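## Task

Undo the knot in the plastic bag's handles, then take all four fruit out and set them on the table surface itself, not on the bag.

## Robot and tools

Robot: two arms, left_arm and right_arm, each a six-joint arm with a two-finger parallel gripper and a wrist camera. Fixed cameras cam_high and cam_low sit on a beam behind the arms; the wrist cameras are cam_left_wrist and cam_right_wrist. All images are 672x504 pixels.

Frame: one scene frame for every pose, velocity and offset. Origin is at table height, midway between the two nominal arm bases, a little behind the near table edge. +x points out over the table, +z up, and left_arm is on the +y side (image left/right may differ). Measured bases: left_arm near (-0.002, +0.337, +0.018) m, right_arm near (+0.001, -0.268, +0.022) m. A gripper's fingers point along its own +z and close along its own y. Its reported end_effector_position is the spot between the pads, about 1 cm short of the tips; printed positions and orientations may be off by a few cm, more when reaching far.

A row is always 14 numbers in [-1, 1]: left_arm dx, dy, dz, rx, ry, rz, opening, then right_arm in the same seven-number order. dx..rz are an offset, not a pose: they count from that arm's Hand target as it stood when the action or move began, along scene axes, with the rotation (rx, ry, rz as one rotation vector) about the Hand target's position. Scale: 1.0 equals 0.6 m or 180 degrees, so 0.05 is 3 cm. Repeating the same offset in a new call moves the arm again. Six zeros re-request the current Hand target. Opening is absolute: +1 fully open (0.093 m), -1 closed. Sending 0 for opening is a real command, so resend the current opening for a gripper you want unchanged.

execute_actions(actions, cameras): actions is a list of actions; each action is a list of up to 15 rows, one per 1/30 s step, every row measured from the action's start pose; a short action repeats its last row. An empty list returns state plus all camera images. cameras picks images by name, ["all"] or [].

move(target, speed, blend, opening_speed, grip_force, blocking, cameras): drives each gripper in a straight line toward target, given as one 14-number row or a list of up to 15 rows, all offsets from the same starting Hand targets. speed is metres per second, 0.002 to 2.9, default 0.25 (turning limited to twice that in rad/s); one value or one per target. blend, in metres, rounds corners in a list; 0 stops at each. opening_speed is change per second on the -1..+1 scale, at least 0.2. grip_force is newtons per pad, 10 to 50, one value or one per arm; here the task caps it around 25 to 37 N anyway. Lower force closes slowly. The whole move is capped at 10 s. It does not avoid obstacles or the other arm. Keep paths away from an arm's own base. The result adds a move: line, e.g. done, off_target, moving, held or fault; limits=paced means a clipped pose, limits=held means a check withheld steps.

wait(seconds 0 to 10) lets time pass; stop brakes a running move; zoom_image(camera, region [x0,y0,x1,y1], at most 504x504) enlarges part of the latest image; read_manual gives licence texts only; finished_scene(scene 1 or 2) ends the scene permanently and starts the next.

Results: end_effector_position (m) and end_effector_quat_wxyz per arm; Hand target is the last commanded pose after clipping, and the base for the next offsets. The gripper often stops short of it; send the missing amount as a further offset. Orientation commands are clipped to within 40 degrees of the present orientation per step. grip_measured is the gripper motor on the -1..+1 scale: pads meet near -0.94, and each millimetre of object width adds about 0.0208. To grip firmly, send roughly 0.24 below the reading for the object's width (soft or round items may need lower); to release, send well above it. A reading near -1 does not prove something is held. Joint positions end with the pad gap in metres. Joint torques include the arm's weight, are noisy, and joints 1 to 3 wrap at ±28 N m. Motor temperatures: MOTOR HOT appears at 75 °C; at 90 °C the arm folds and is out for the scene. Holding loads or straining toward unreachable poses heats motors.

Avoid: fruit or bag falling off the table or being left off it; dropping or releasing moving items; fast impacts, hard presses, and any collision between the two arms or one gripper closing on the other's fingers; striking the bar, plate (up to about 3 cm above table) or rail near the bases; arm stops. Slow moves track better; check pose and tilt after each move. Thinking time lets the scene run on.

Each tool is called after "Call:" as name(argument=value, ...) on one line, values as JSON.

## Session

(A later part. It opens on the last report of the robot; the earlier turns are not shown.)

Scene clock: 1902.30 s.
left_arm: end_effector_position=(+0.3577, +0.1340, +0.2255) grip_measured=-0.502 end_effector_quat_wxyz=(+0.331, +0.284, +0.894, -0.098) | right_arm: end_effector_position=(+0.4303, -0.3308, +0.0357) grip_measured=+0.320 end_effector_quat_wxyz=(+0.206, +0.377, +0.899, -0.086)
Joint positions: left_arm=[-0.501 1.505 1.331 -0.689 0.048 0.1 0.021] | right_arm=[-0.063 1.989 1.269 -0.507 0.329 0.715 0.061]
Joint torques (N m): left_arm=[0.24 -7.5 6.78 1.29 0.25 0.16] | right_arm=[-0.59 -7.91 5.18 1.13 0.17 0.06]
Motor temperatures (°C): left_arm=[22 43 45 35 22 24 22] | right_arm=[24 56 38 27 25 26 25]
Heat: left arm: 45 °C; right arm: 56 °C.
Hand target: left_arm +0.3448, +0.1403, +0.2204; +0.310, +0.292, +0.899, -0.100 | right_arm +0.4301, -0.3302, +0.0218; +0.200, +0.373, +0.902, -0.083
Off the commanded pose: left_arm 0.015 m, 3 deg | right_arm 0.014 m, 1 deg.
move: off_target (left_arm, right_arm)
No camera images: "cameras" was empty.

Call:
move(target=[[0,0,0,0,0,0,-0.5,0,0,0.009,0,0,0,0.2],[0,0,0,0,0,0,-0.5,0,0,0.009,0,0,0,0.88]], speed=0.1, opening_speed=0.5, cameras=[])

Call:
move(target=[0.184,-0.237,-0.175,-0.0088,-0.0067,-0.1613,-0.5,-0.06,0.0575,0.19,0,0,0,0.88], speed=0.15, cameras=["cam_left_wrist","cam_right_wrist"])

Scene clock: 1932.97 s.
left_arm: end_effector_position=(+0.3577, +0.1340, +0.2255) grip_measured=-0.502 end_effector_quat_wxyz=(+0.331, +0.284, +0.894, -0.098) | right_arm: end_effector_position=(+0.4303, -0.3308, +0.0357) grip_measured=+0.877 end_effector_quat_wxyz=(+0.206, +0.377, +0.899, -0.086)
Joint positions: left_arm=[-0.501 1.505 1.331 -0.689 0.048 0.1 0.021] | right_arm=[-0.063 1.989 1.269 -0.507 0.329 0.715 0.087]
Joint torques (N m): left_arm=[0.32 -7.5 6.76 1.29 0.27 0.16] | right_arm=[-0.72 -8.69 5.86 0.96 0.13 0.05]
Heat: left arm: 45 °C; right arm: 54 °C.
Hand target: left_arm +0.3448, +0.1403, +0.2204; +0.310, +0.292, +0.899, -0.100 | right_arm +0.4301, -0.3302, +0.0272; +0.200, +0.373, +0.902, -0.083
Off the commanded pose: left_arm 0.015 m, 3 deg | right_arm 0.009 m, 1 deg.
move: off_target (left_arm)
No camera images: "cameras" was empty.

Scene clock: 1935.40 s.
left_arm: end_effector_position=(+0.4556, +0.0073, +0.1124) grip_measured=-0.502 end_effector_quat_wxyz=(+0.286, +0.494, +0.802, -0.174) | right_arm: end_effector_position=(+0.3918, -0.2974, +0.1203) grip_measured=+0.877 end_effector_quat_wxyz=(+0.180, +0.370, +0.907, -0.088)
Joint positions: left_arm=[-0.527 2.219 1.837 -0.587 0.334 0.475 0.021] | right_arm=[0.029 1.79 1.374 -0.891 0.337 0.801 0.087]
Joint torques (N m): left_arm=[-0.88 -9.77 10.33 1.51 0.49 0.2] | right_arm=[0.47 -11.54 8.9 0.53 0.39 0.23]
Heat: left arm: 46 °C; right arm: 54 °C.
Hand target: left_arm +0.4551, -0.0019, +0.1153; +0.289, +0.505, +0.793, -0.184 | right_arm +0.3941, -0.2957, +0.1414; +0.200, +0.373, +0.902, -0.083
Off the commanded pose: left_arm 0.010 m, 2 deg | right_arm 0.021 m, 2 deg.
move: off_target (right_arm)
Images, in order (width x height): cam_left_wrist 672x504, cam_right_wrist 672x504.

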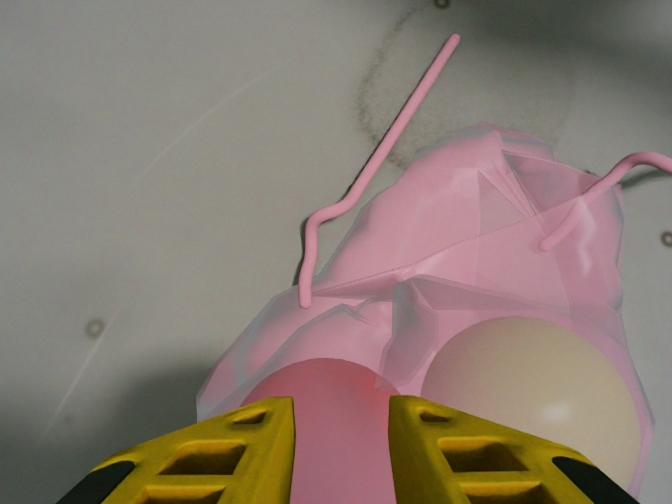

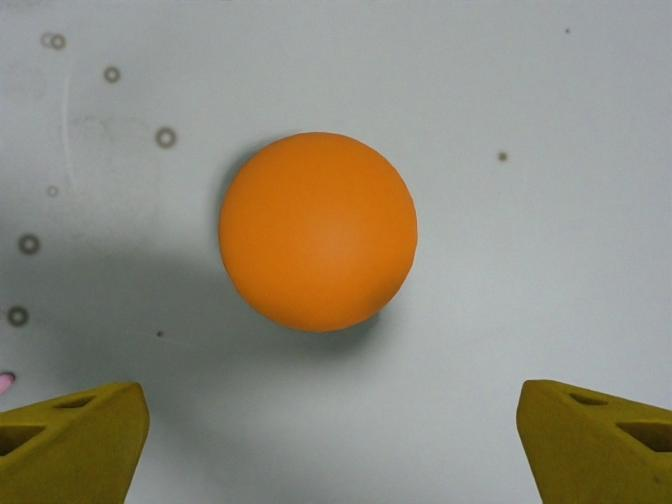

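Call:
move(target=[0.0417,-0.112,-0.107,0,0,-0.012,-0.5,0,0,0,0,0,0,0.88], speed=0.1, cameras=["cam_left_wrist"])

Scene clock: 1946.27 s.
left_arm: end_effector_position=(+0.4785, -0.0620, +0.0514) grip_measured=-0.502 end_effector_quat_wxyz=(+0.281, +0.521, +0.784, -0.186) | right_arm: end_effector_position=(+0.3916, -0.2974, +0.1203) grip_measured=+0.877 end_effector_quat_wxyz=(+0.180, +0.370, +0.907, -0.088)
Joint positions: left_arm=[-0.604 2.551 2.174 -0.587 0.334 0.468 0.021] | right_arm=[0.029 1.79 1.374 -0.892 0.337 0.801 0.087]
Joint torques (N m): left_arm=[-0.84 -11.18 10.44 1.63 0.26 -0.1] | right_arm=[0.54 -11.49 8.88 0.49 0.41 0.26]
Motor temperatures (°C): left_arm=[22 46 49 34 22 24 22] | right_arm=[24 56 39 27 25 26 24]
Heat: left arm: 49 °C; right arm: 56 °C.
Hand target: left_arm +0.4803, -0.0691, +0.0511; +0.285, +0.520, +0.783, -0.189 | right_arm +0.3941, -0.2957, +0.1413; +0.200, +0.373, +0.902, -0.083
Off the commanded pose: left_arm 0.007 m, 1 deg | right_arm 0.021 m, 2 deg.
move: off_target (right_arm)
Images, in order (width x height): cam_left_wrist 672x504.

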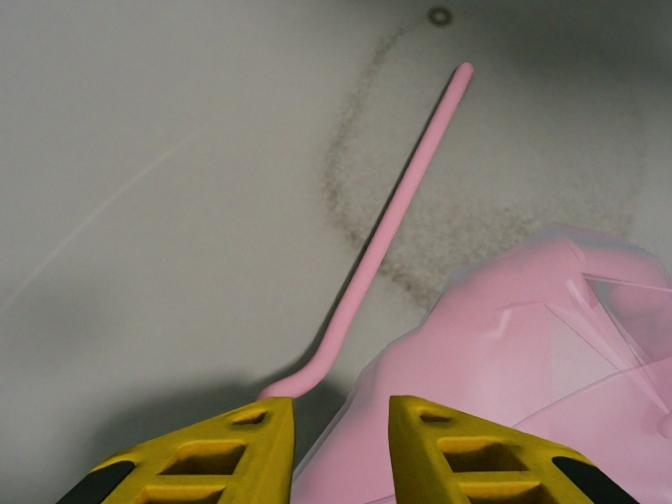

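Call:
move(target=[0.016,-0.035,-0.054,0,0,0,-0.5,0,0,0,0,0,0,0.88], speed=0.07, cameras=["cam_left_wrist"])

Scene clock: 1952.30 s.
left_arm: end_effector_position=(+0.4905, -0.0849, +0.0259) grip_measured=-0.502 end_effector_quat_wxyz=(+0.288, +0.521, +0.780, -0.192) | right_arm: end_effector_position=(+0.3916, -0.2974, +0.1203) grip_measured=+0.877 end_effector_quat_wxyz=(+0.180, +0.370, +0.907, -0.088)
Joint positions: left_arm=[-0.622 2.699 2.344 -0.587 0.334 0.451 0.021] | right_arm=[0.029 1.79 1.374 -0.892 0.337 0.801 0.087]
Joint torques (N m): left_arm=[-0.98 -11.41 10.18 1.59 0.12 -0.11] | right_arm=[0.47 -11.67 8.8 0.49 0.44 0.2]
Motor temperatures (°C): left_arm=[22 47 50 34 22 24 22] | right_arm=[24 56 39 27 25 26 24]
Heat: left arm: 50 °C; right arm: 56 °C.
Hand target: left_arm +0.4897, -0.0902, +0.0188; +0.285, +0.520, +0.783, -0.189 | right_arm +0.3941, -0.2957, +0.1413; +0.200, +0.373, +0.902, -0.083
Off the commanded pose: left_arm 0.009 m, 1 deg | right_arm 0.021 m, 2 deg.
move: off_target (right_arm)
Images, in order (width x height): cam_left_wrist 672x504.

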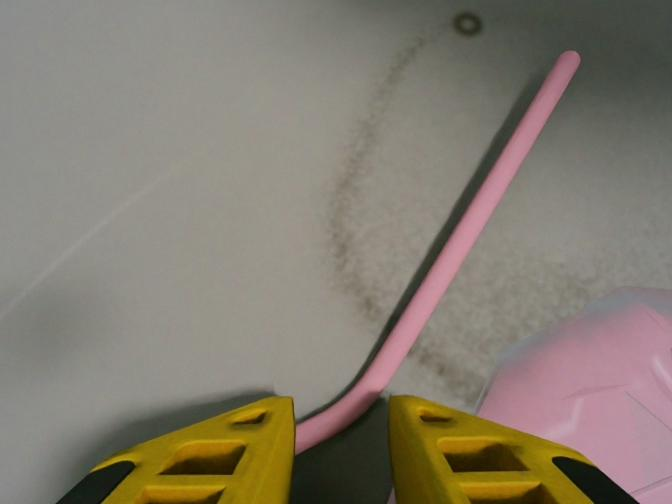

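Call:
move(target=[-0.0033,-0.0367,-0.01,0,0,0,-0.5,0,0,0,0,0,0,0.88], speed=0.06, cameras=["cam_left_wrist"])

Scene clock: 1960.47 s.
left_arm: end_effector_position=(+0.4942, -0.1151, +0.0263) grip_measured=-0.502 end_effector_quat_wxyz=(+0.311, +0.522, +0.769, -0.196) | right_arm: end_effector_position=(+0.3916, -0.2974, +0.1203) grip_measured=+0.877 end_effector_quat_wxyz=(+0.180, +0.370, +0.907, -0.088)
Joint positions: left_arm=[-0.658 2.799 2.508 -0.591 0.321 0.423 0.021] | right_arm=[0.029 1.79 1.374 -0.892 0.337 0.801 0.087]
Joint torques (N m): left_arm=[-0.62 -11.82 10.43 1.15 0.04 -0.12] | right_arm=[0.61 -11.55 8.95 0.48 0.4 0.23]
Motor temperatures (°C): left_arm=[22 48 50 34 22 24 22] | right_arm=[24 57 40 27 25 26 24]
Heat: left arm: 50 °C; right arm: 57 °C.
Hand target: left_arm +0.4877, -0.1123, +0.0127; +0.285, +0.520, +0.783, -0.189 | right_arm +0.3941, -0.2957, +0.1413; +0.200, +0.373, +0.902, -0.083
Off the commanded pose: left_arm 0.015 m, 4 deg | right_arm 0.021 m, 2 deg.
move: off_target (left_arm, right_arm)
Images, in order (width x height): cam_left_wrist 672x504.

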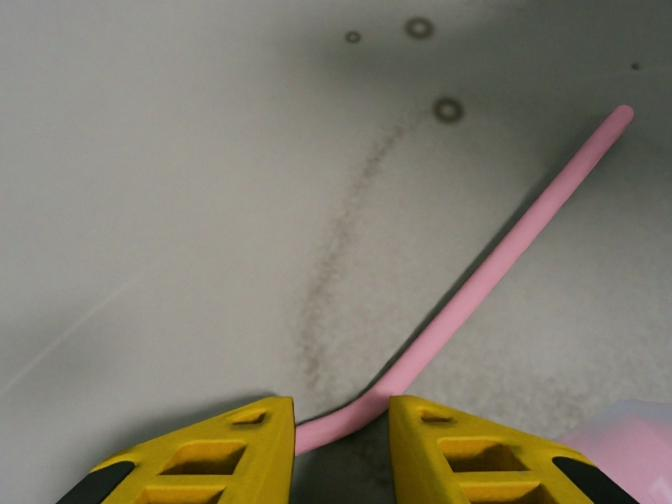

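Call:
move(target=[0.0,0.0,0.0,0,0,0,-1,0,0,0,0,0,0,0.88], opening_speed=0.5, cameras=["cam_left_wrist"])

Scene clock: 1967.57 s.
left_arm: end_effector_position=(+0.4942, -0.1148, +0.0260) grip_measured=-0.988 end_effector_quat_wxyz=(+0.311, +0.522, +0.770, -0.196) | right_arm: end_effector_position=(+0.3916, -0.2974, +0.1203) grip_measured=+0.877 end_effector_quat_wxyz=(+0.180, +0.370, +0.907, -0.088)
Joint positions: left_arm=[-0.658 2.799 2.508 -0.593 0.319 0.422 0] | right_arm=[0.029 1.79 1.374 -0.892 0.337 0.801 0.087]
Joint torques (N m): left_arm=[-0.77 -11.79 10.58 1.16 0.03 -0.11] | right_arm=[0.68 -11.62 8.99 0.49 0.41 0.22]
Motor temperatures (°C): left_arm=[22 49 49 34 21 24 22] | right_arm=[24 58 40 27 25 26 24]
Heat: left arm: 49 °C; right arm: 58 °C.
Hand target: left_arm +0.4877, -0.1123, +0.0126; +0.285, +0.520, +0.783, -0.189 | right_arm +0.3941, -0.2957, +0.1413; +0.200, +0.373, +0.902, -0.083
Off the commanded pose: left_arm 0.015 m, 3 deg | right_arm 0.021 m, 2 deg.
move: off_target (left_arm, right_arm)
Images, in order (width x height): cam_left_wrist 672x504.

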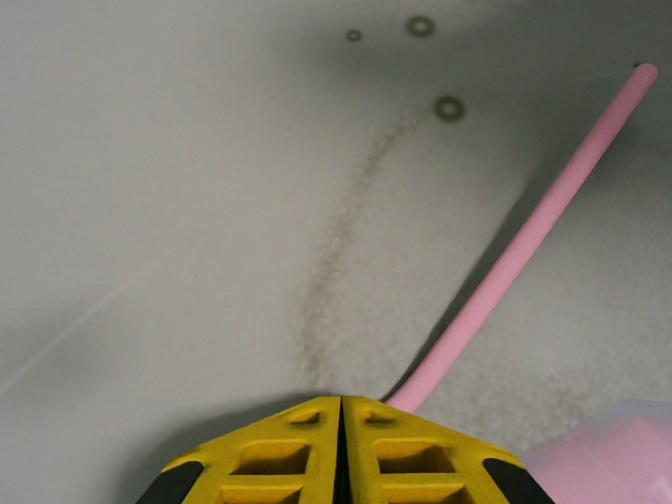

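Call:
move(target=[[-0.017,0.033,0.212,0,0,0,-1,-0.0235,0.06,0.098,0.0195,-0.08,0.32,0.88],[-0.2128,0.4038,0.3707,0.01,0.007,0.173,-0.6,0.093,0.068,-0.077,0.0391,-0.1611,0.6376,-0.45]], speed=0.18, blend=[0.02,0], cameras=["cam_left_wrist","cam_right_wrist"])

Scene clock: 1998.80 s.
left_arm: end_effector_position=(+0.3699, +0.1192, +0.2423) grip_measured=-0.602 end_effector_quat_wxyz=(+0.330, +0.301, +0.888, -0.109) | right_arm: end_effector_position=(+0.4469, -0.2541, +0.0954) grip_measured=-0.447 end_effector_quat_wxyz=(+0.339, -0.534, +0.737, +0.240)
Joint positions: left_arm=[-0.507 1.578 1.466 -0.749 0.077 0.122 0.016] | right_arm=[-0.293 2.158 1.636 -0.949 -0.834 -1.467 0.024]
Joint torques (N m): left_arm=[0.18 -7.83 6.64 1.3 -0.11 -0.11] | right_arm=[-0.85 -9.17 8.55 0.16 -0.79 0.02]
Motor temperatures (°C): left_arm=[22 54 50 33 21 24 22] | right_arm=[24 58 41 27 25 26 24]
Heat: left arm: 54 °C; right arm: 58 °C.
Hand target: left_arm +0.3600, +0.1301, +0.2350; +0.309, +0.293, +0.900, -0.099 | right_arm +0.4499, -0.2550, +0.0950; +0.342, -0.532, +0.733, +0.249
Off the commanded pose: left_arm 0.016 m, 3 deg | right_arm 0.003 m, 1 deg.
move: off_target (left_arm); target 2's new opening was sent with left_arm's hand 0.016 m and 3 deg from that target
Images, in order (width x height): cam_left_wrist 672x504, cam_right_wrist 672x504.

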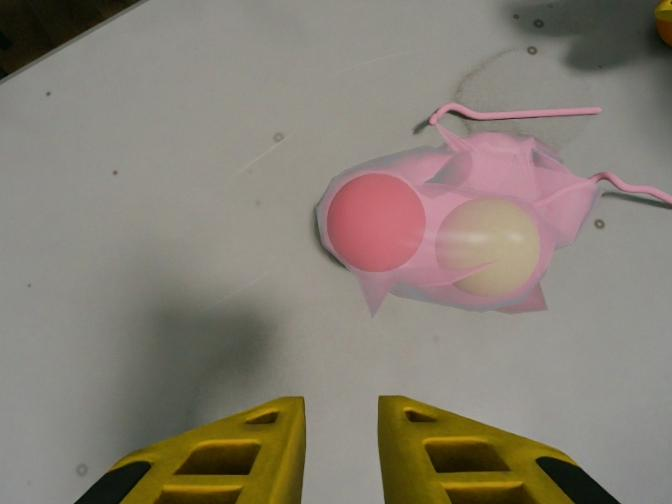

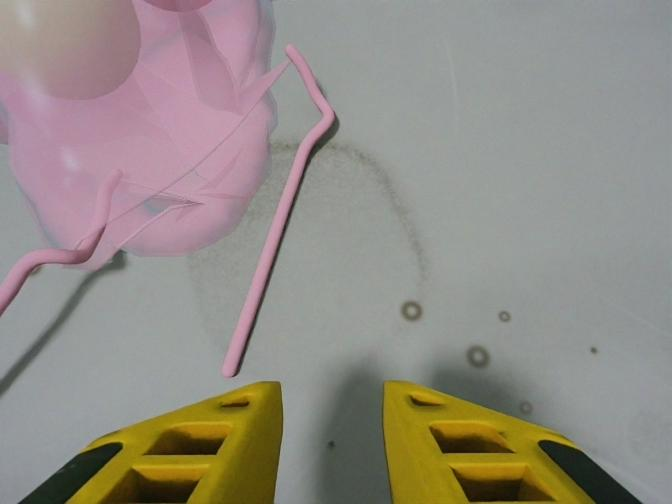

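Call:
move(target=[0,0,0,0,0,0,-0.6,0.035,0.185,-0.105,0,0,-0.06,-0.5], speed=0.12, cameras=["cam_right_wrist"])

Scene clock: 2014.73 s.
left_arm: end_effector_position=(+0.3699, +0.1192, +0.2423) grip_measured=-0.602 end_effector_quat_wxyz=(+0.330, +0.301, +0.888, -0.109) | right_arm: end_effector_position=(+0.4692, -0.1444, +0.0319) grip_measured=-0.497 end_effector_quat_wxyz=(+0.359, -0.461, +0.780, +0.224)
Joint positions: left_arm=[-0.507 1.578 1.466 -0.749 0.077 0.122 0.016] | right_arm=[-0.016 2.158 1.292 -0.183 -0.718 -0.849 0.021]
Joint torques (N m): left_arm=[0.13 -7.75 6.56 1.3 -0.11 -0.12] | right_arm=[0.17 -11.64 4.81 1.32 -0.31 0.23]
Motor temperatures (°C): left_arm=[22 50 49 33 21 24 22] | right_arm=[24 56 40 26 25 26 24]
Heat: left arm: 50 °C; right arm: 56 °C.
Hand target: left_arm +0.3600, +0.1301, +0.2350; +0.309, +0.293, +0.900, -0.099 | right_arm +0.4709, -0.1439, +0.0320; +0.364, -0.461, +0.780, +0.215
Off the commanded pose: left_arm 0.016 m, 3 deg | right_arm 0.002 m, 1 deg.
move: off_target (left_arm)
Images, in order (width x height): cam_right_wrist 672x504.

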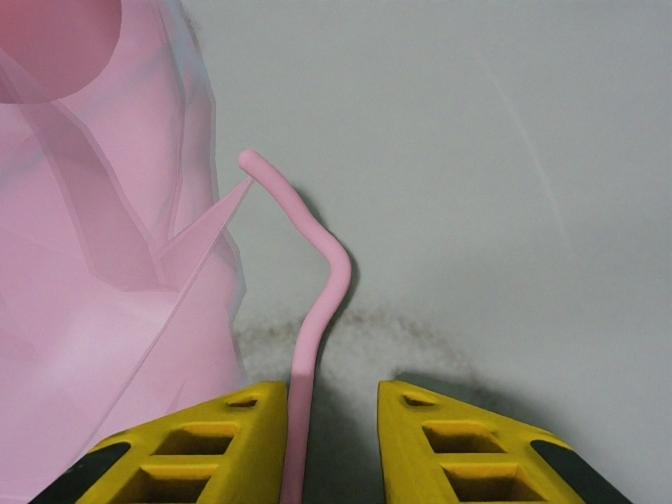

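Call:
move(target=[[0,0,0,0,0,0,-0.6,0.0105,0.037,-0.022,0,0,0,-0.5],[0,0,0,0,0,0,-0.6,0.0105,0.037,-0.022,0,0,0,-1]], speed=0.07, opening_speed=0.6, cameras=["cam_right_wrist"])

Scene clock: 2023.03 s.
left_arm: end_effector_position=(+0.3699, +0.1192, +0.2423) grip_measured=-0.602 end_effector_quat_wxyz=(+0.330, +0.301, +0.888, -0.109) | right_arm: end_effector_position=(+0.4749, -0.1241, +0.0272) grip_measured=-0.928 end_effector_quat_wxyz=(+0.364, -0.462, +0.778, +0.220)
Joint positions: left_arm=[-0.507 1.578 1.466 -0.749 0.077 0.122 0.016] | right_arm=[0.033 2.18 1.292 -0.109 -0.688 -0.791 0.001]
Joint torques (N m): left_arm=[0.14 -7.79 6.61 1.3 -0.11 -0.11] | right_arm=[0.35 -9.52 6.02 1.36 -0.3 0.22]
Motor temperatures (°C): left_arm=[22 48 48 33 21 24 22] | right_arm=[24 57 40 27 25 26 24]
Heat: left arm: 48 °C; right arm: 57 °C.
Hand target: left_arm +0.3600, +0.1301, +0.2350; +0.309, +0.293, +0.900, -0.099 | right_arm +0.4773, -0.1218, +0.0189; +0.364, -0.461, +0.780, +0.215
Off the commanded pose: left_arm 0.016 m, 3 deg | right_arm 0.009 m, 1 deg.
move: off_target (left_arm)
Images, in order (width x height): cam_right_wrist 672x504.

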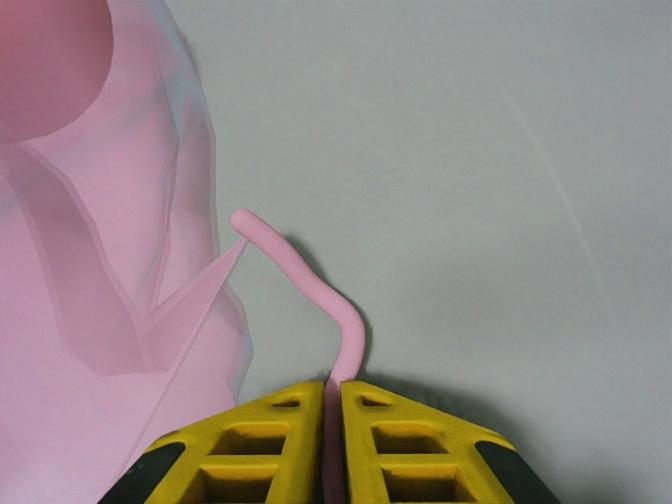

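Call:
move(target=[[-0.133,0.217,0.025,0,0,0,-0.6,-0.012,0.09,0.168,0,0,0,-1],[-0.133,0.217,0.025,0,0,0,-0.6,-0.045,0.253,0.235,0,0,0,-1]], speed=0.1, blend=[0.03,0], cameras=["cam_left_wrist","cam_right_wrist"])

Scene clock: 2037.10 s.
left_arm: end_effector_position=(+0.2937, +0.2602, +0.2576) grip_measured=-0.602 end_effector_quat_wxyz=(+0.329, +0.288, +0.895, -0.088) | right_arm: end_effector_position=(+0.4492, +0.0285, +0.1349) grip_measured=-0.928 end_effector_quat_wxyz=(+0.351, -0.463, +0.784, +0.219)
Joint positions: left_arm=[-0.112 1.163 1.22 -0.976 0.278 0.42 0.016] | right_arm=[0.409 2.039 1.515 -0.312 -0.45 -0.447 0.001]
Joint torques (N m): left_arm=[0.25 -4.11 6.43 1.18 0.47 0.17] | right_arm=[0.16 -14.45 9.94 1.13 -0.15 0.21]
Motor temperatures (°C): left_arm=[22 46 48 33 21 24 22] | right_arm=[24 58 40 28 25 26 25]
Heat: left arm: 48 °C; right arm: 58 °C.
Hand target: left_arm +0.2803, +0.2603, +0.2501; +0.309, +0.293, +0.900, -0.099 | right_arm +0.4502, +0.0300, +0.1599; +0.364, -0.461, +0.780, +0.215
Off the commanded pose: left_arm 0.015 m, 3 deg | right_arm 0.025 m, 2 deg.
move: off_target (left_arm, right_arm)
Images, in order (width x height): cam_left_wrist 672x504, cam_right_wrist 672x504.

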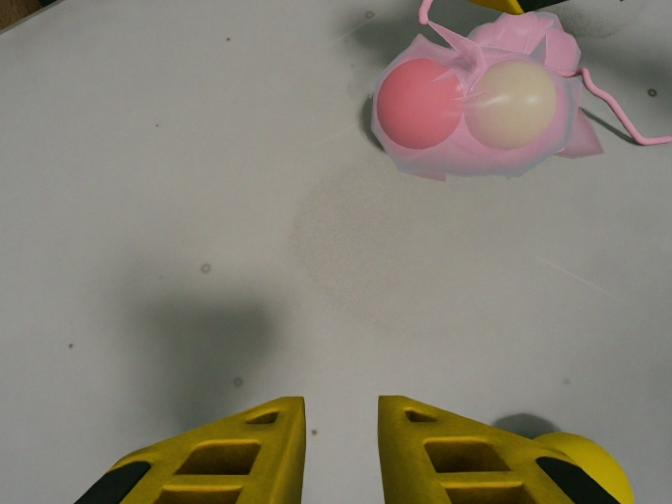

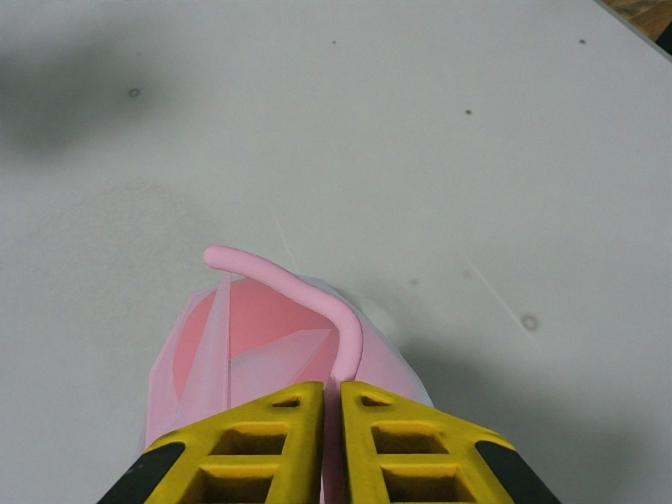

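Call:
move(target=[[0,0,0,0,0,0,-0.6,-0.017,0.15,-0.02,0,0,0,-1],[0,0,0,0,0,0,-0.6,-0.025,0.2,-0.09,0,0,0,-1]], speed=0.1, blend=[0.03,0], cameras=["cam_left_wrist","cam_right_wrist"])

Scene clock: 2043.50 s.
left_arm: end_effector_position=(+0.2937, +0.2602, +0.2576) grip_measured=-0.602 end_effector_quat_wxyz=(+0.329, +0.288, +0.895, -0.088) | right_arm: end_effector_position=(+0.4256, +0.1385, +0.0988) grip_measured=-0.928 end_effector_quat_wxyz=(+0.342, -0.465, +0.788, +0.214)
Joint positions: left_arm=[-0.112 1.163 1.22 -0.976 0.278 0.42 0.016] | right_arm=[0.644 2.232 1.664 -0.226 -0.28 -0.271 0.001]
Joint torques (N m): left_arm=[0.27 -3.99 6.39 1.18 0.46 0.16] | right_arm=[0.29 -11.12 10.17 1.88 -0.06 0.23]
Motor temperatures (°C): left_arm=[22 44 48 33 21 24 22] | right_arm=[24 59 41 28 25 26 25]
Heat: left arm: 48 °C; right arm: 59 °C.
Hand target: left_arm +0.2803, +0.2603, +0.2501; +0.309, +0.293, +0.900, -0.099 | right_arm +0.4352, +0.1501, +0.1060; +0.364, -0.461, +0.780, +0.215
Off the commanded pose: left_arm 0.015 m, 3 deg | right_arm 0.017 m, 3 deg.
move: off_target (left_arm, right_arm); blend cut to 0.0259 m at target 1
Images, in order (width x height): cam_left_wrist 672x504, cam_right_wrist 672x504.

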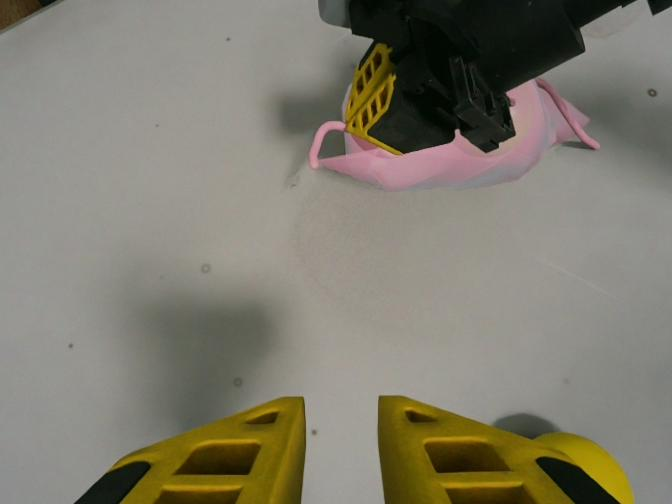

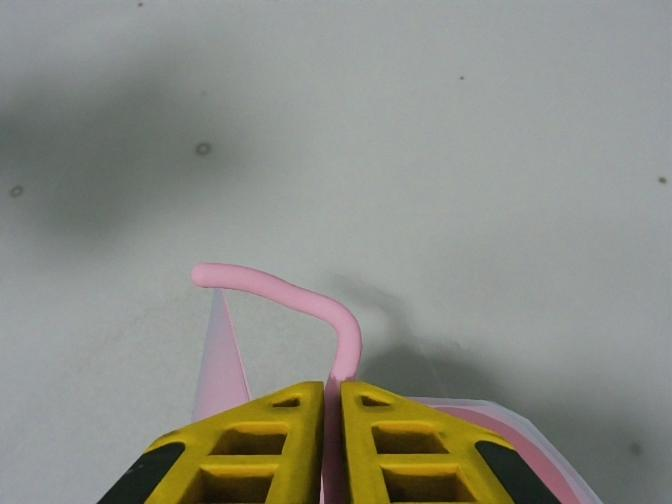

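Call:
move(target=[[0,0,0,0,0,0,-0.6,0,0.005,-0.065,0,0,0,-1],[0,0,0,0,0,0,-0.6,0,0.005,-0.065,0,0,0,-0.2],[0,0,0,0,0,0,-0.6,-0.01,0.0,0.1,0,0,0,-0.2],[0.05,-0.08,0,0,0,0,-0.6,-0.17,-0.5,0.16,0,0,0,-0.4]], speed=[0.1,0.1,0.12,0.25], blend=[0,0,0.03,0], cameras=["cam_left_wrist","cam_right_wrist"])

Scene clock: 2055.53 s.
left_arm: end_effector_position=(+0.2964, +0.2158, +0.2365) grip_measured=-0.602 end_effector_quat_wxyz=(+0.279, +0.297, +0.907, -0.105) | right_arm: end_effector_position=(+0.3386, -0.1506, +0.1961) grip_measured=-0.397 end_effector_quat_wxyz=(+0.363, -0.458, +0.784, +0.209)
Joint positions: left_arm=[-0.288 1.271 1.25 -0.973 0.205 0.286 0.016] | right_arm=[0 1.423 1.079 -0.668 -0.68 -0.819 0.026]
Joint torques (N m): left_arm=[-0.83 -3.25 10.25 1.99 -0.02 -0.13] | right_arm=[-0.69 -6.89 7.73 0.83 -0.6 0]
Motor temperatures (°C): left_arm=[22 41 48 33 22 24 22] | right_arm=[24 59 41 29 25 26 25]
Heat: left arm: 48 °C; right arm: 59 °C.
Hand target: left_arm +0.3103, +0.2123, +0.2502; +0.309, +0.293, +0.899, -0.099 | right_arm +0.3332, -0.1499, +0.2020; +0.364, -0.461, +0.780, +0.215
Off the commanded pose: left_arm 0.020 m, 4 deg | right_arm 0.008 m, 1 deg.
move: off_target (left_arm); target 2's new opening was sent with right_arm's hand 0.021 m and 1 deg from that target
Images, in order (width x height): cam_left_wrist 672x504, cam_right_wrist 672x504.

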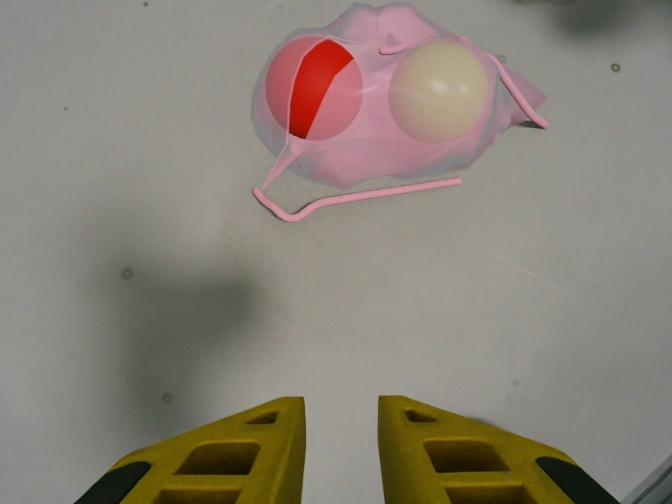

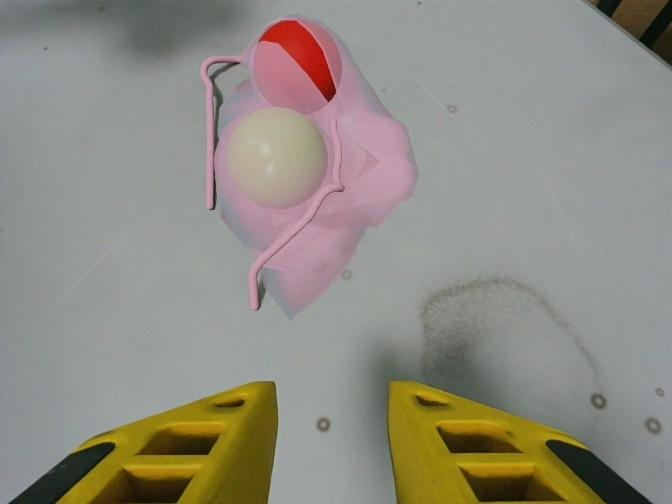

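Call:
move(target=[0.2133,-0.1267,-0.24,0.0321,0.0303,-0.1329,-0.62,-0.05,-0.1,0,0,0,0,-0.4], speed=0.15, cameras=["cam_left_wrist"])

Scene clock: 2077.20 s.
left_arm: end_effector_position=(+0.4311, +0.1464, +0.0996) grip_measured=-0.618 end_effector_quat_wxyz=(+0.207, +0.472, +0.848, -0.123) | right_arm: end_effector_position=(+0.3094, -0.2112, +0.1943) grip_measured=-0.397 end_effector_quat_wxyz=(+0.357, -0.459, +0.785, +0.211)
Joint positions: left_arm=[-0.309 2.022 1.587 -0.755 0.303 0.649 0.016] | right_arm=[-0.241 1.388 1.079 -0.918 -0.786 -1.12 0.026]
Joint torques (N m): left_arm=[-0.84 -8.5 9.78 1.35 0.56 0.15] | right_arm=[-0.87 -7.27 6.63 0.52 -0.74 0.03]
Motor temperatures (°C): left_arm=[22 39 49 35 21 24 22] | right_arm=[24 54 42 28 25 26 24]
Heat: left arm: 49 °C; right arm: 54 °C.
Hand target: left_arm +0.4382, +0.1363, +0.1060; +0.224, +0.483, +0.837, -0.130 | right_arm +0.3032, -0.2099, +0.2020; +0.364, -0.461, +0.780, +0.215
Off the commanded pose: left_arm 0.014 m, 3 deg | right_arm 0.010 m, 1 deg.
move: off_target (left_arm)
Images, in order (width x height): cam_left_wrist 672x504.

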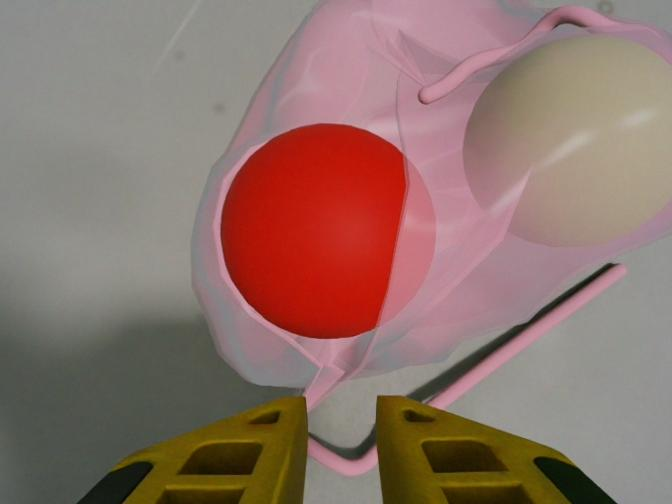

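Call:
move(target=[[0.025,-0.0262,-0.0563,0,0,0,-0.62,0,0,0,0,0,0,-0.4],[0.025,-0.0262,-0.0563,0,0,0,-0.3,0,0,0,0,0,0,-0.4]], speed=0.08, cameras=["cam_left_wrist"])

Scene clock: 2086.80 s.
left_arm: end_effector_position=(+0.4412, +0.1315, +0.0671) grip_measured=-0.302 end_effector_quat_wxyz=(+0.201, +0.481, +0.844, -0.126) | right_arm: end_effector_position=(+0.3092, -0.2112, +0.1943) grip_measured=-0.397 end_effector_quat_wxyz=(+0.357, -0.460, +0.785, +0.212)
Joint positions: left_arm=[-0.331 2.119 1.607 -0.688 0.304 0.649 0.031] | right_arm=[-0.241 1.388 1.079 -0.919 -0.786 -1.121 0.026]
Joint torques (N m): left_arm=[-0.92 -8.72 9.66 1.53 0.45 -0.05] | right_arm=[-0.96 -7.21 6.64 0.53 -0.75 0.03]
Heat: left arm: 49 °C; right arm: 53 °C.
Hand target: left_arm +0.4531, +0.1206, +0.0723; +0.224, +0.483, +0.837, -0.130 | right_arm +0.3032, -0.2100, +0.2019; +0.364, -0.461, +0.780, +0.215
Off the commanded pose: left_arm 0.017 m, 3 deg | right_arm 0.010 m, 1 deg.
move: off_target (left_arm); target 2's new opening was sent with left_arm's hand 0.017 m and 3 deg from that target
Images, in order (width x height): cam_left_wrist 672x504.

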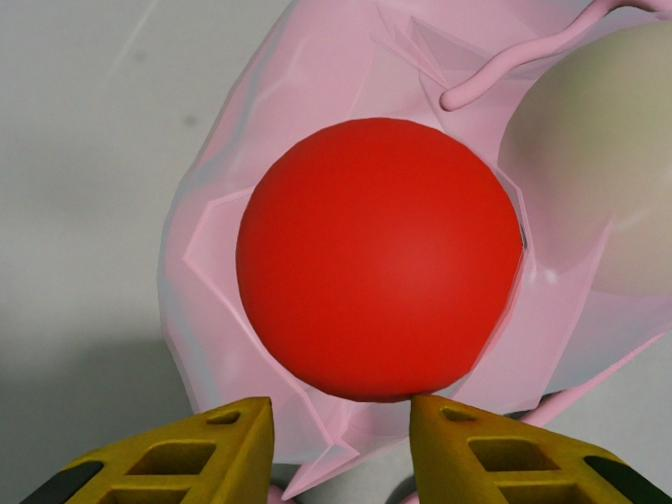

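Call:
move(target=[[0,0,0,0,0,0,0.0,0,0,0,0,0,0,-0.4],[-0.0067,-0.0327,-0.012,0,0,0,0.0,0,0,0,0,0,0,-0.4],[-0.0067,-0.0327,-0.012,0,0,0,0.28,0,0,0,0,0,0,-0.4]], speed=0.07, cameras=["cam_left_wrist"])

Scene clock: 2096.27 s.
left_arm: end_effector_position=(+0.4375, +0.1086, +0.0631) grip_measured=+0.278 end_effector_quat_wxyz=(+0.205, +0.484, +0.840, -0.133) | right_arm: end_effector_position=(+0.3092, -0.2112, +0.1943) grip_measured=-0.397 end_effector_quat_wxyz=(+0.357, -0.460, +0.785, +0.212)
Joint positions: left_arm=[-0.377 2.135 1.607 -0.651 0.304 0.61 0.059] | right_arm=[-0.241 1.388 1.079 -0.919 -0.786 -1.121 0.026]
Joint torques (N m): left_arm=[-0.84 -8.59 9.39 1.58 0.24 -0.08] | right_arm=[-0.95 -6.97 6.8 0.56 -0.75 0.04]
Heat: left arm: 50 °C; right arm: 53 °C.
Hand target: left_arm +0.4491, +0.1009, +0.0651; +0.224, +0.483, +0.837, -0.130 | right_arm +0.3032, -0.2100, +0.2019; +0.364, -0.461, +0.780, +0.215
Off the commanded pose: left_arm 0.014 m, 2 deg | right_arm 0.010 m, 1 deg.
move: off_target (left_arm); target 3's new opening was sent with left_arm's hand 0.014 m and 2 deg from that target
Images, in order (width x height): cam_left_wrist 672x504.

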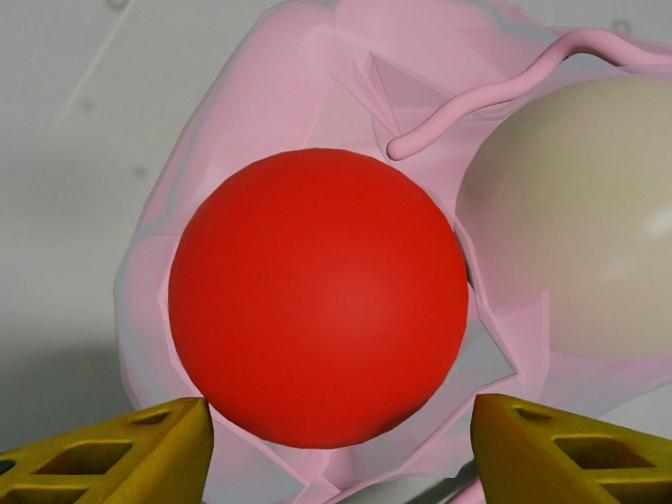

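Call:
move(target=[[0,0,0,0,0,0,0.7,0,0,0,0,0,0,-0.4],[0.0247,-0.0233,-0.0317,0,0,0,0.72,0,0,0,0,0,0,-0.4]], speed=0.06, opening_speed=1.0, cameras=["cam_left_wrist"])

Scene clock: 2103.97 s.
left_arm: end_effector_position=(+0.4509, +0.0951, +0.0424) grip_measured=+0.718 end_effector_quat_wxyz=(+0.202, +0.484, +0.840, -0.136) | right_arm: end_effector_position=(+0.3092, -0.2112, +0.1943) grip_measured=-0.397 end_effector_quat_wxyz=(+0.357, -0.460, +0.785, +0.212)
Joint positions: left_arm=[-0.392 2.232 1.679 -0.63 0.304 0.595 0.08] | right_arm=[-0.241 1.388 1.079 -0.919 -0.786 -1.121 0.026]
Joint torques (N m): left_arm=[-0.95 -9.42 9.57 1.6 0.16 -0.1] | right_arm=[-0.91 -7.12 6.69 0.52 -0.73 0.03]
Heat: left arm: 51 °C; right arm: 52 °C.
Hand target: left_arm +0.4639, +0.0869, +0.0460; +0.224, +0.483, +0.837, -0.130 | right_arm +0.3032, -0.2100, +0.2019; +0.364, -0.461, +0.780, +0.215
Off the commanded pose: left_arm 0.016 m, 3 deg | right_arm 0.010 m, 1 deg.
move: off_target (left_arm); target 2's new opening was sent with left_arm's hand 0.016 m and 3 deg from that target
Images, in order (width x height): cam_left_wrist 672x504.

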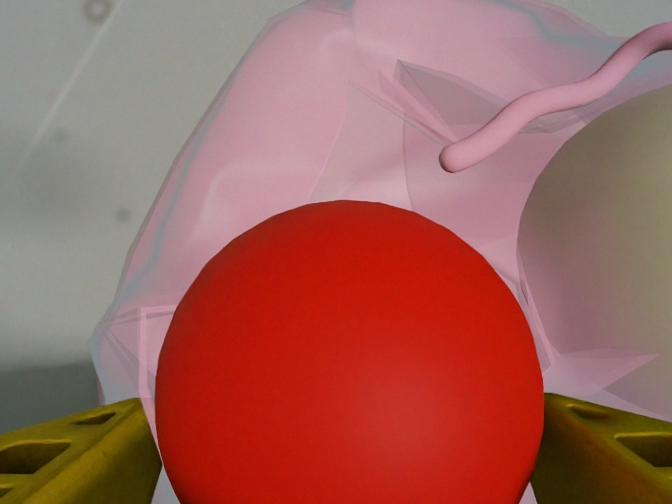

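Call:
move(target=[0,0,0,0,0,0,0.2,0,0,0,0,0,0,-0.4], opening_speed=0.5, cameras=[])

Call:
move(target=[-0.03,0.03,0.16,0,0,0,0.2,0,0,0,0,0,0,-0.4], speed=0.06, cameras=["cam_left_wrist","cam_high"])

Scene clock: 2110.60 s.
left_arm: end_effector_position=(+0.4509, +0.0951, +0.0424) grip_measured=+0.283 end_effector_quat_wxyz=(+0.202, +0.484, +0.840, -0.136) | right_arm: end_effector_position=(+0.3092, -0.2112, +0.1943) grip_measured=-0.397 end_effector_quat_wxyz=(+0.357, -0.460, +0.785, +0.212)
Joint positions: left_arm=[-0.392 2.232 1.679 -0.63 0.304 0.595 0.059] | right_arm=[-0.241 1.388 1.079 -0.919 -0.786 -1.121 0.026]
Joint torques (N m): left_arm=[-0.87 -9.39 9.66 1.59 0.14 -0.1] | right_arm=[-0.98 -7.16 6.74 0.54 -0.74 0.05]
Motor temperatures (°C): left_arm=[22 44 51 35 21 24 22] | right_arm=[24 52 41 27 26 26 24]
Heat: left arm: 51 °C; right arm: 52 °C.
Hand target: left_arm +0.4639, +0.0869, +0.0460; +0.224, +0.483, +0.837, -0.130 | right_arm +0.3032, -0.2100, +0.2019; +0.364, -0.461, +0.780, +0.215
Off the commanded pose: left_arm 0.016 m, 3 deg | right_arm 0.010 m, 1 deg.
move: off_target (left_arm)
No camera images: "cameras" was empty.

Scene clock: 2112.93 s.
left_arm: end_effector_position=(+0.4457, +0.1012, +0.1202) grip_measured=+0.283 end_effector_quat_wxyz=(+0.213, +0.482, +0.839, -0.134) | right_arm: end_effector_position=(+0.3092, -0.2112, +0.1943) grip_measured=-0.397 end_effector_quat_wxyz=(+0.357, -0.460, +0.785, +0.212)
Joint positions: left_arm=[-0.387 2.12 1.806 -0.847 0.304 0.595 0.059] | right_arm=[-0.241 1.388 1.079 -0.919 -0.786 -1.121 0.026]
Joint torques (N m): left_arm=[0.1 -12.6 10.07 0.86 0.23 0.1] | right_arm=[-1.02 -7.06 6.82 0.53 -0.74 0.06]
Heat: left arm: 51 °C; right arm: 52 °C.
Hand target: left_arm +0.4459, +0.1049, +0.1421; +0.224, +0.483, +0.837, -0.130 | right_arm +0.3032, -0.2100, +0.2019; +0.364, -0.461, +0.780, +0.215
Off the commanded pose: left_arm 0.022 m, 1 deg | right_arm 0.010 m, 1 deg.
move: off_target (left_arm)
Images, in order (width x height): cam_high 672x504, cam_left_wrist 672x504.

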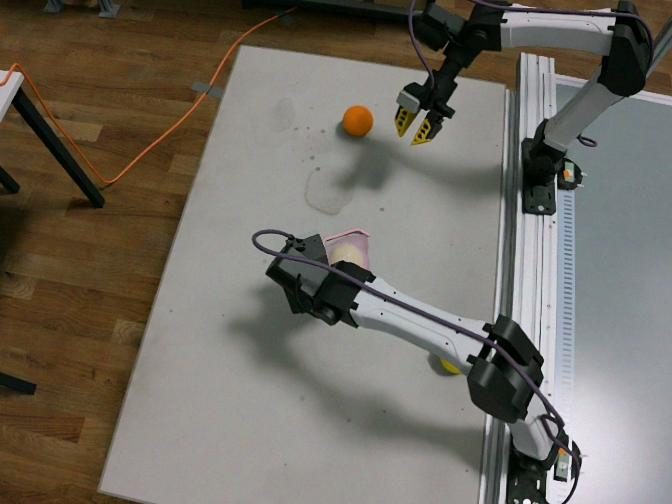

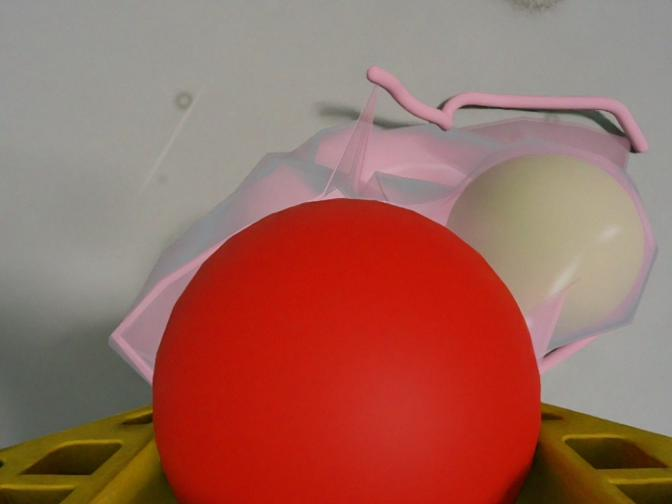

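Call:
move(target=[[-0.01,0.108,0.047,0,0,0,0.2,0,0,0,0,0,0,-0.4],[-0.043,0.325,0.013,0,0,0,0.2,0,0,0,0,0,0,-0.4],[-0.043,0.325,-0.12,0,0,0,0.2,0,0,0,0,0,0,-0.4]], speed=[0.1,0.2,0.12], blend=[0.03,0.02,0], cameras=["cam_left_wrist","cam_right_wrist"])

Scene clock: 2119.97 s.
left_arm: end_effector_position=(+0.4158, +0.3033, +0.0722) grip_measured=+0.283 end_effector_quat_wxyz=(+0.208, +0.477, +0.844, -0.124) | right_arm: end_effector_position=(+0.3092, -0.2112, +0.1943) grip_measured=-0.397 end_effector_quat_wxyz=(+0.357, -0.460, +0.785, +0.212)
Joint positions: left_arm=[0.089 1.96 1.405 -0.784 0.432 1.068 0.059] | right_arm=[-0.241 1.388 1.079 -0.919 -0.786 -1.121 0.026]
Joint torques (N m): left_arm=[-0.17 -7.99 6.12 1.24 0.75 0.16] | right_arm=[-0.95 -7.13 6.69 0.53 -0.75 0.01]
Heat: left arm: 50 °C; right arm: 51 °C.
Hand target: left_arm +0.4201, +0.3000, +0.0701; +0.224, +0.483, +0.837, -0.130 | right_arm +0.3032, -0.2100, +0.2019; +0.364, -0.461, +0.780, +0.215
Off the commanded pose: left_arm 0.006 m, 2 deg | right_arm 0.010 m, 1 deg.
move: done
Images, in order (width x height): cam_left_wrist 672x504, cam_right_wrist 672x504.

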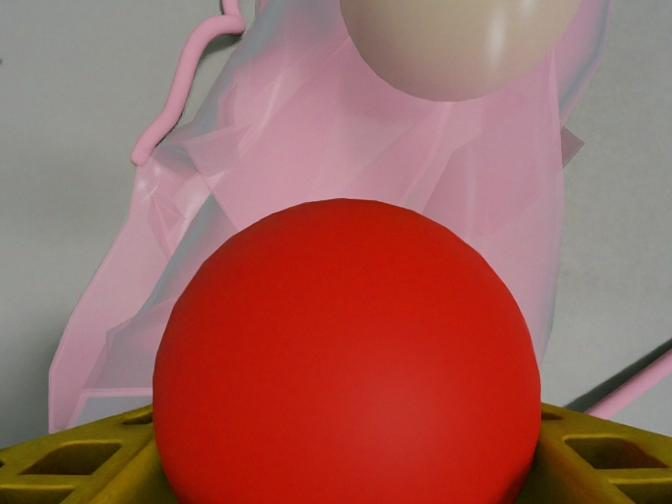

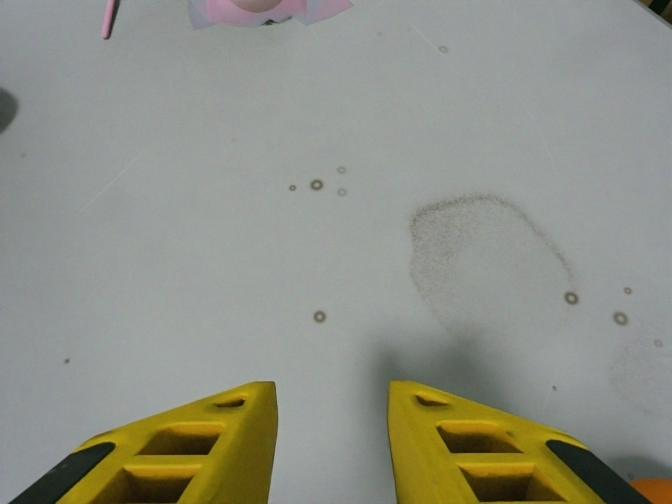

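Call:
move(target=[0,0,-0.045,0,0,0,0.2,0,0,0,0,0,0,-0.4], speed=0.05, cameras=[])

Call:
move(target=[0,0,-0.012,0,0,0,0.2,0,0,0,0,0,0,-0.4], speed=0.04, cameras=[])

Scene clock: 2126.60 s.
left_arm: end_effector_position=(+0.4170, +0.3031, +0.0468) grip_measured=+0.283 end_effector_quat_wxyz=(+0.210, +0.478, +0.844, -0.123) | right_arm: end_effector_position=(+0.3092, -0.2112, +0.1943) grip_measured=-0.397 end_effector_quat_wxyz=(+0.357, -0.460, +0.785, +0.212)
Joint positions: left_arm=[0.089 1.997 1.349 -0.686 0.433 1.068 0.059] | right_arm=[-0.241 1.388 1.079 -0.919 -0.786 -1.121 0.026]
Joint torques (N m): left_arm=[-0.06 -7.83 5.82 1.16 0.77 0.17] | right_arm=[-0.9 -7.23 6.74 0.52 -0.72 0.02]
Heat: left arm: 49 °C; right arm: 51 °C.
Hand target: left_arm +0.4201, +0.3000, +0.0430; +0.224, +0.483, +0.837, -0.130 | right_arm +0.3032, -0.2100, +0.2019; +0.364, -0.461, +0.780, +0.215
Off the commanded pose: left_arm 0.006 m, 2 deg | right_arm 0.010 m, 1 deg.
move: done
No camera images: "cameras" was empty.

Scene clock: 2127.43 s.
left_arm: end_effector_position=(+0.4188, +0.3024, +0.0433) grip_measured=+0.283 end_effector_quat_wxyz=(+0.215, +0.478, +0.842, -0.123) | right_arm: end_effector_position=(+0.3092, -0.2112, +0.1943) grip_measured=-0.397 end_effector_quat_wxyz=(+0.357, -0.460, +0.785, +0.212)
Joint positions: left_arm=[0.089 2.003 1.339 -0.662 0.438 1.068 0.059] | right_arm=[-0.241 1.388 1.079 -0.919 -0.786 -1.121 0.026]
Joint torques (N m): left_arm=[0.01 -7.47 5.5 1.24 0.69 0.15] | right_arm=[-0.76 -7.13 6.86 0.53 -0.73 0.07]
Heat: left arm: 49 °C; right arm: 51 °C.
Hand target: left_arm +0.4201, +0.3000, +0.0360; +0.224, +0.483, +0.837, -0.130 | right_arm +0.3032, -0.2100, +0.2019; +0.364, -0.461, +0.780, +0.215
Off the commanded pose: left_arm 0.008 m, 1 deg | right_arm 0.010 m, 1 deg.
move: done
No camera images: "cameras" was empty.

Call:
move(target=[[0,0,0.006,0,0,0,0.2,0,0,0,0,0,0,-0.4],[0,0,0.006,0,0,0,0.88,0,0,0,0,0,0,-0.4],[-0.04,0.07,0.15,0,0,0,0.88,0,0,0,0,0,0,-0.4]], speed=0.1, opening_speed=0.6, cameras=["cam_left_wrist"])

Scene clock: 2134.70 s.
left_arm: end_effector_position=(+0.3971, +0.3437, +0.1104) grip_measured=+0.878 end_effector_quat_wxyz=(+0.212, +0.479, +0.843, -0.125) | right_arm: end_effector_position=(+0.3092, -0.2112, +0.1943) grip_measured=-0.397 end_effector_quat_wxyz=(+0.357, -0.460, +0.785, +0.212)
Joint positions: left_arm=[0.206 1.886 1.462 -0.964 0.463 1.198 0.087] | right_arm=[-0.241 1.388 1.079 -0.919 -0.786 -1.121 0.026]
Joint torques (N m): left_arm=[0.05 -9.69 9.11 0.37 0.74 0.18] | right_arm=[-0.99 -7.17 6.74 0.5 -0.73 0.02]
Heat: left arm: 49 °C; right arm: 51 °C.
Hand target: left_arm +0.3962, +0.3419, +0.1260; +0.224, +0.483, +0.837, -0.130 | right_arm +0.3032, -0.2100, +0.2019; +0.364, -0.461, +0.780, +0.215
Off the commanded pose: left_arm 0.016 m, 2 deg | right_arm 0.010 m, 1 deg.
move: off_target (left_arm)
Images, in order (width x height): cam_left_wrist 672x504.

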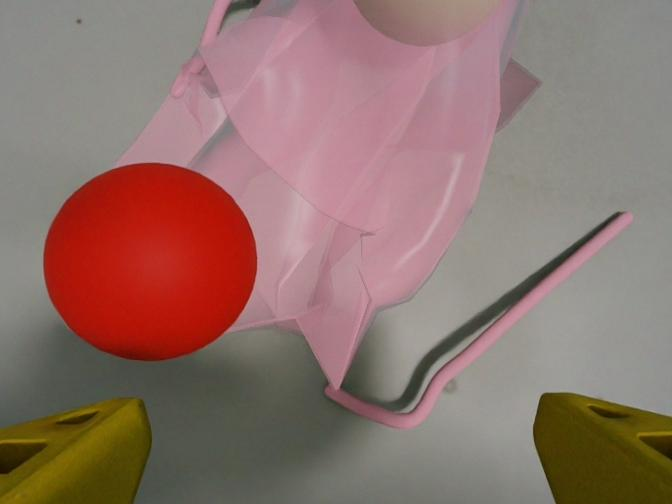

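Call:
move(target=[0.048,-0.0415,0.04,-0.0076,-0.0299,0.5,0.88,0,0,0,0,0,0,-0.4], speed=0.25, cameras=["cam_left_wrist"])

Scene clock: 2150.10 s.
left_arm: end_effector_position=(+0.4268, +0.3165, +0.1486) grip_measured=+0.878 end_effector_quat_wxyz=(+0.299, -0.245, +0.920, +0.066) | right_arm: end_effector_position=(+0.3092, -0.2112, +0.1943) grip_measured=-0.397 end_effector_quat_wxyz=(+0.357, -0.460, +0.785, +0.212)
Joint positions: left_arm=[-0.199 1.719 1.32 -0.65 -0.386 -0.615 0.087] | right_arm=[-0.241 1.388 1.079 -0.919 -0.786 -1.121 0.026]
Joint torques (N m): left_arm=[-0.72 -6.32 10.19 1.01 -0.55 -0.13] | right_arm=[-0.99 -7.15 6.69 0.52 -0.72 0.03]
Heat: left arm: 50 °C; right arm: 50 °C.
Hand target: left_arm +0.4249, +0.3171, +0.1499; +0.290, -0.248, +0.921, +0.078 | right_arm +0.3032, -0.2100, +0.2019; +0.364, -0.461, +0.780, +0.215
Off the commanded pose: left_arm 0.002 m, 2 deg | right_arm 0.010 m, 1 deg.
move: done
Images, in order (width x height): cam_left_wrist 672x504.

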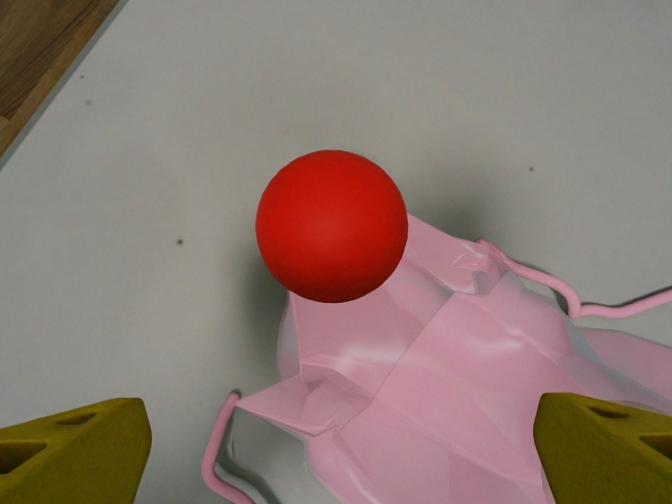

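Call:
move(target=[0.1083,0.063,-0.187,0,0,0,0.86,0,0,0,0,0,0,-0.4], speed=0.07, cameras=["cam_left_wrist"])

Scene clock: 2160.47 s.
left_arm: end_effector_position=(+0.4752, +0.3570, +0.0333) grip_measured=+0.862 end_effector_quat_wxyz=(+0.271, -0.250, +0.925, +0.093) | right_arm: end_effector_position=(+0.3092, -0.2112, +0.1943) grip_measured=-0.397 end_effector_quat_wxyz=(+0.357, -0.460, +0.785, +0.212)
Joint positions: left_arm=[-0.083 2.06 1.32 -0.346 -0.364 -0.522 0.087] | right_arm=[-0.241 1.388 1.079 -0.919 -0.786 -1.121 0.026]
Joint torques (N m): left_arm=[0.12 -8.42 8.77 1.75 -0.08 0.17] | right_arm=[-0.88 -7.25 6.68 0.54 -0.79 0.01]
Heat: left arm: 51 °C; right arm: 50 °C.
Hand target: left_arm +0.4898, +0.3549, +0.0375; +0.290, -0.248, +0.921, +0.078 | right_arm +0.3032, -0.2100, +0.2019; +0.364, -0.461, +0.780, +0.215
Off the commanded pose: left_arm 0.015 m, 3 deg | right_arm 0.010 m, 1 deg.
move: off_target (left_arm)
Images, in order (width x height): cam_left_wrist 672x504.

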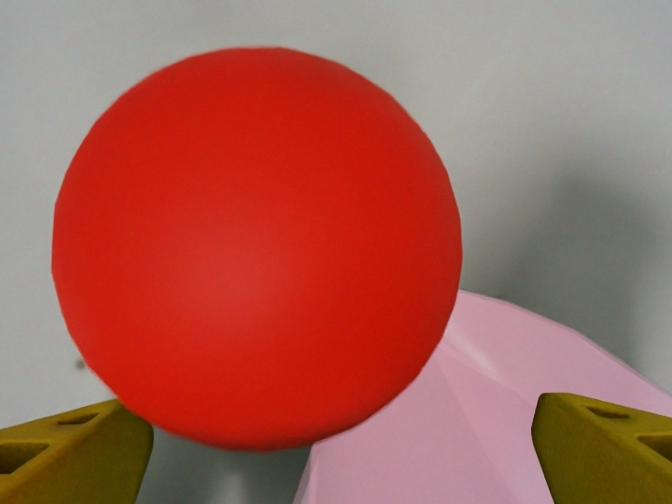

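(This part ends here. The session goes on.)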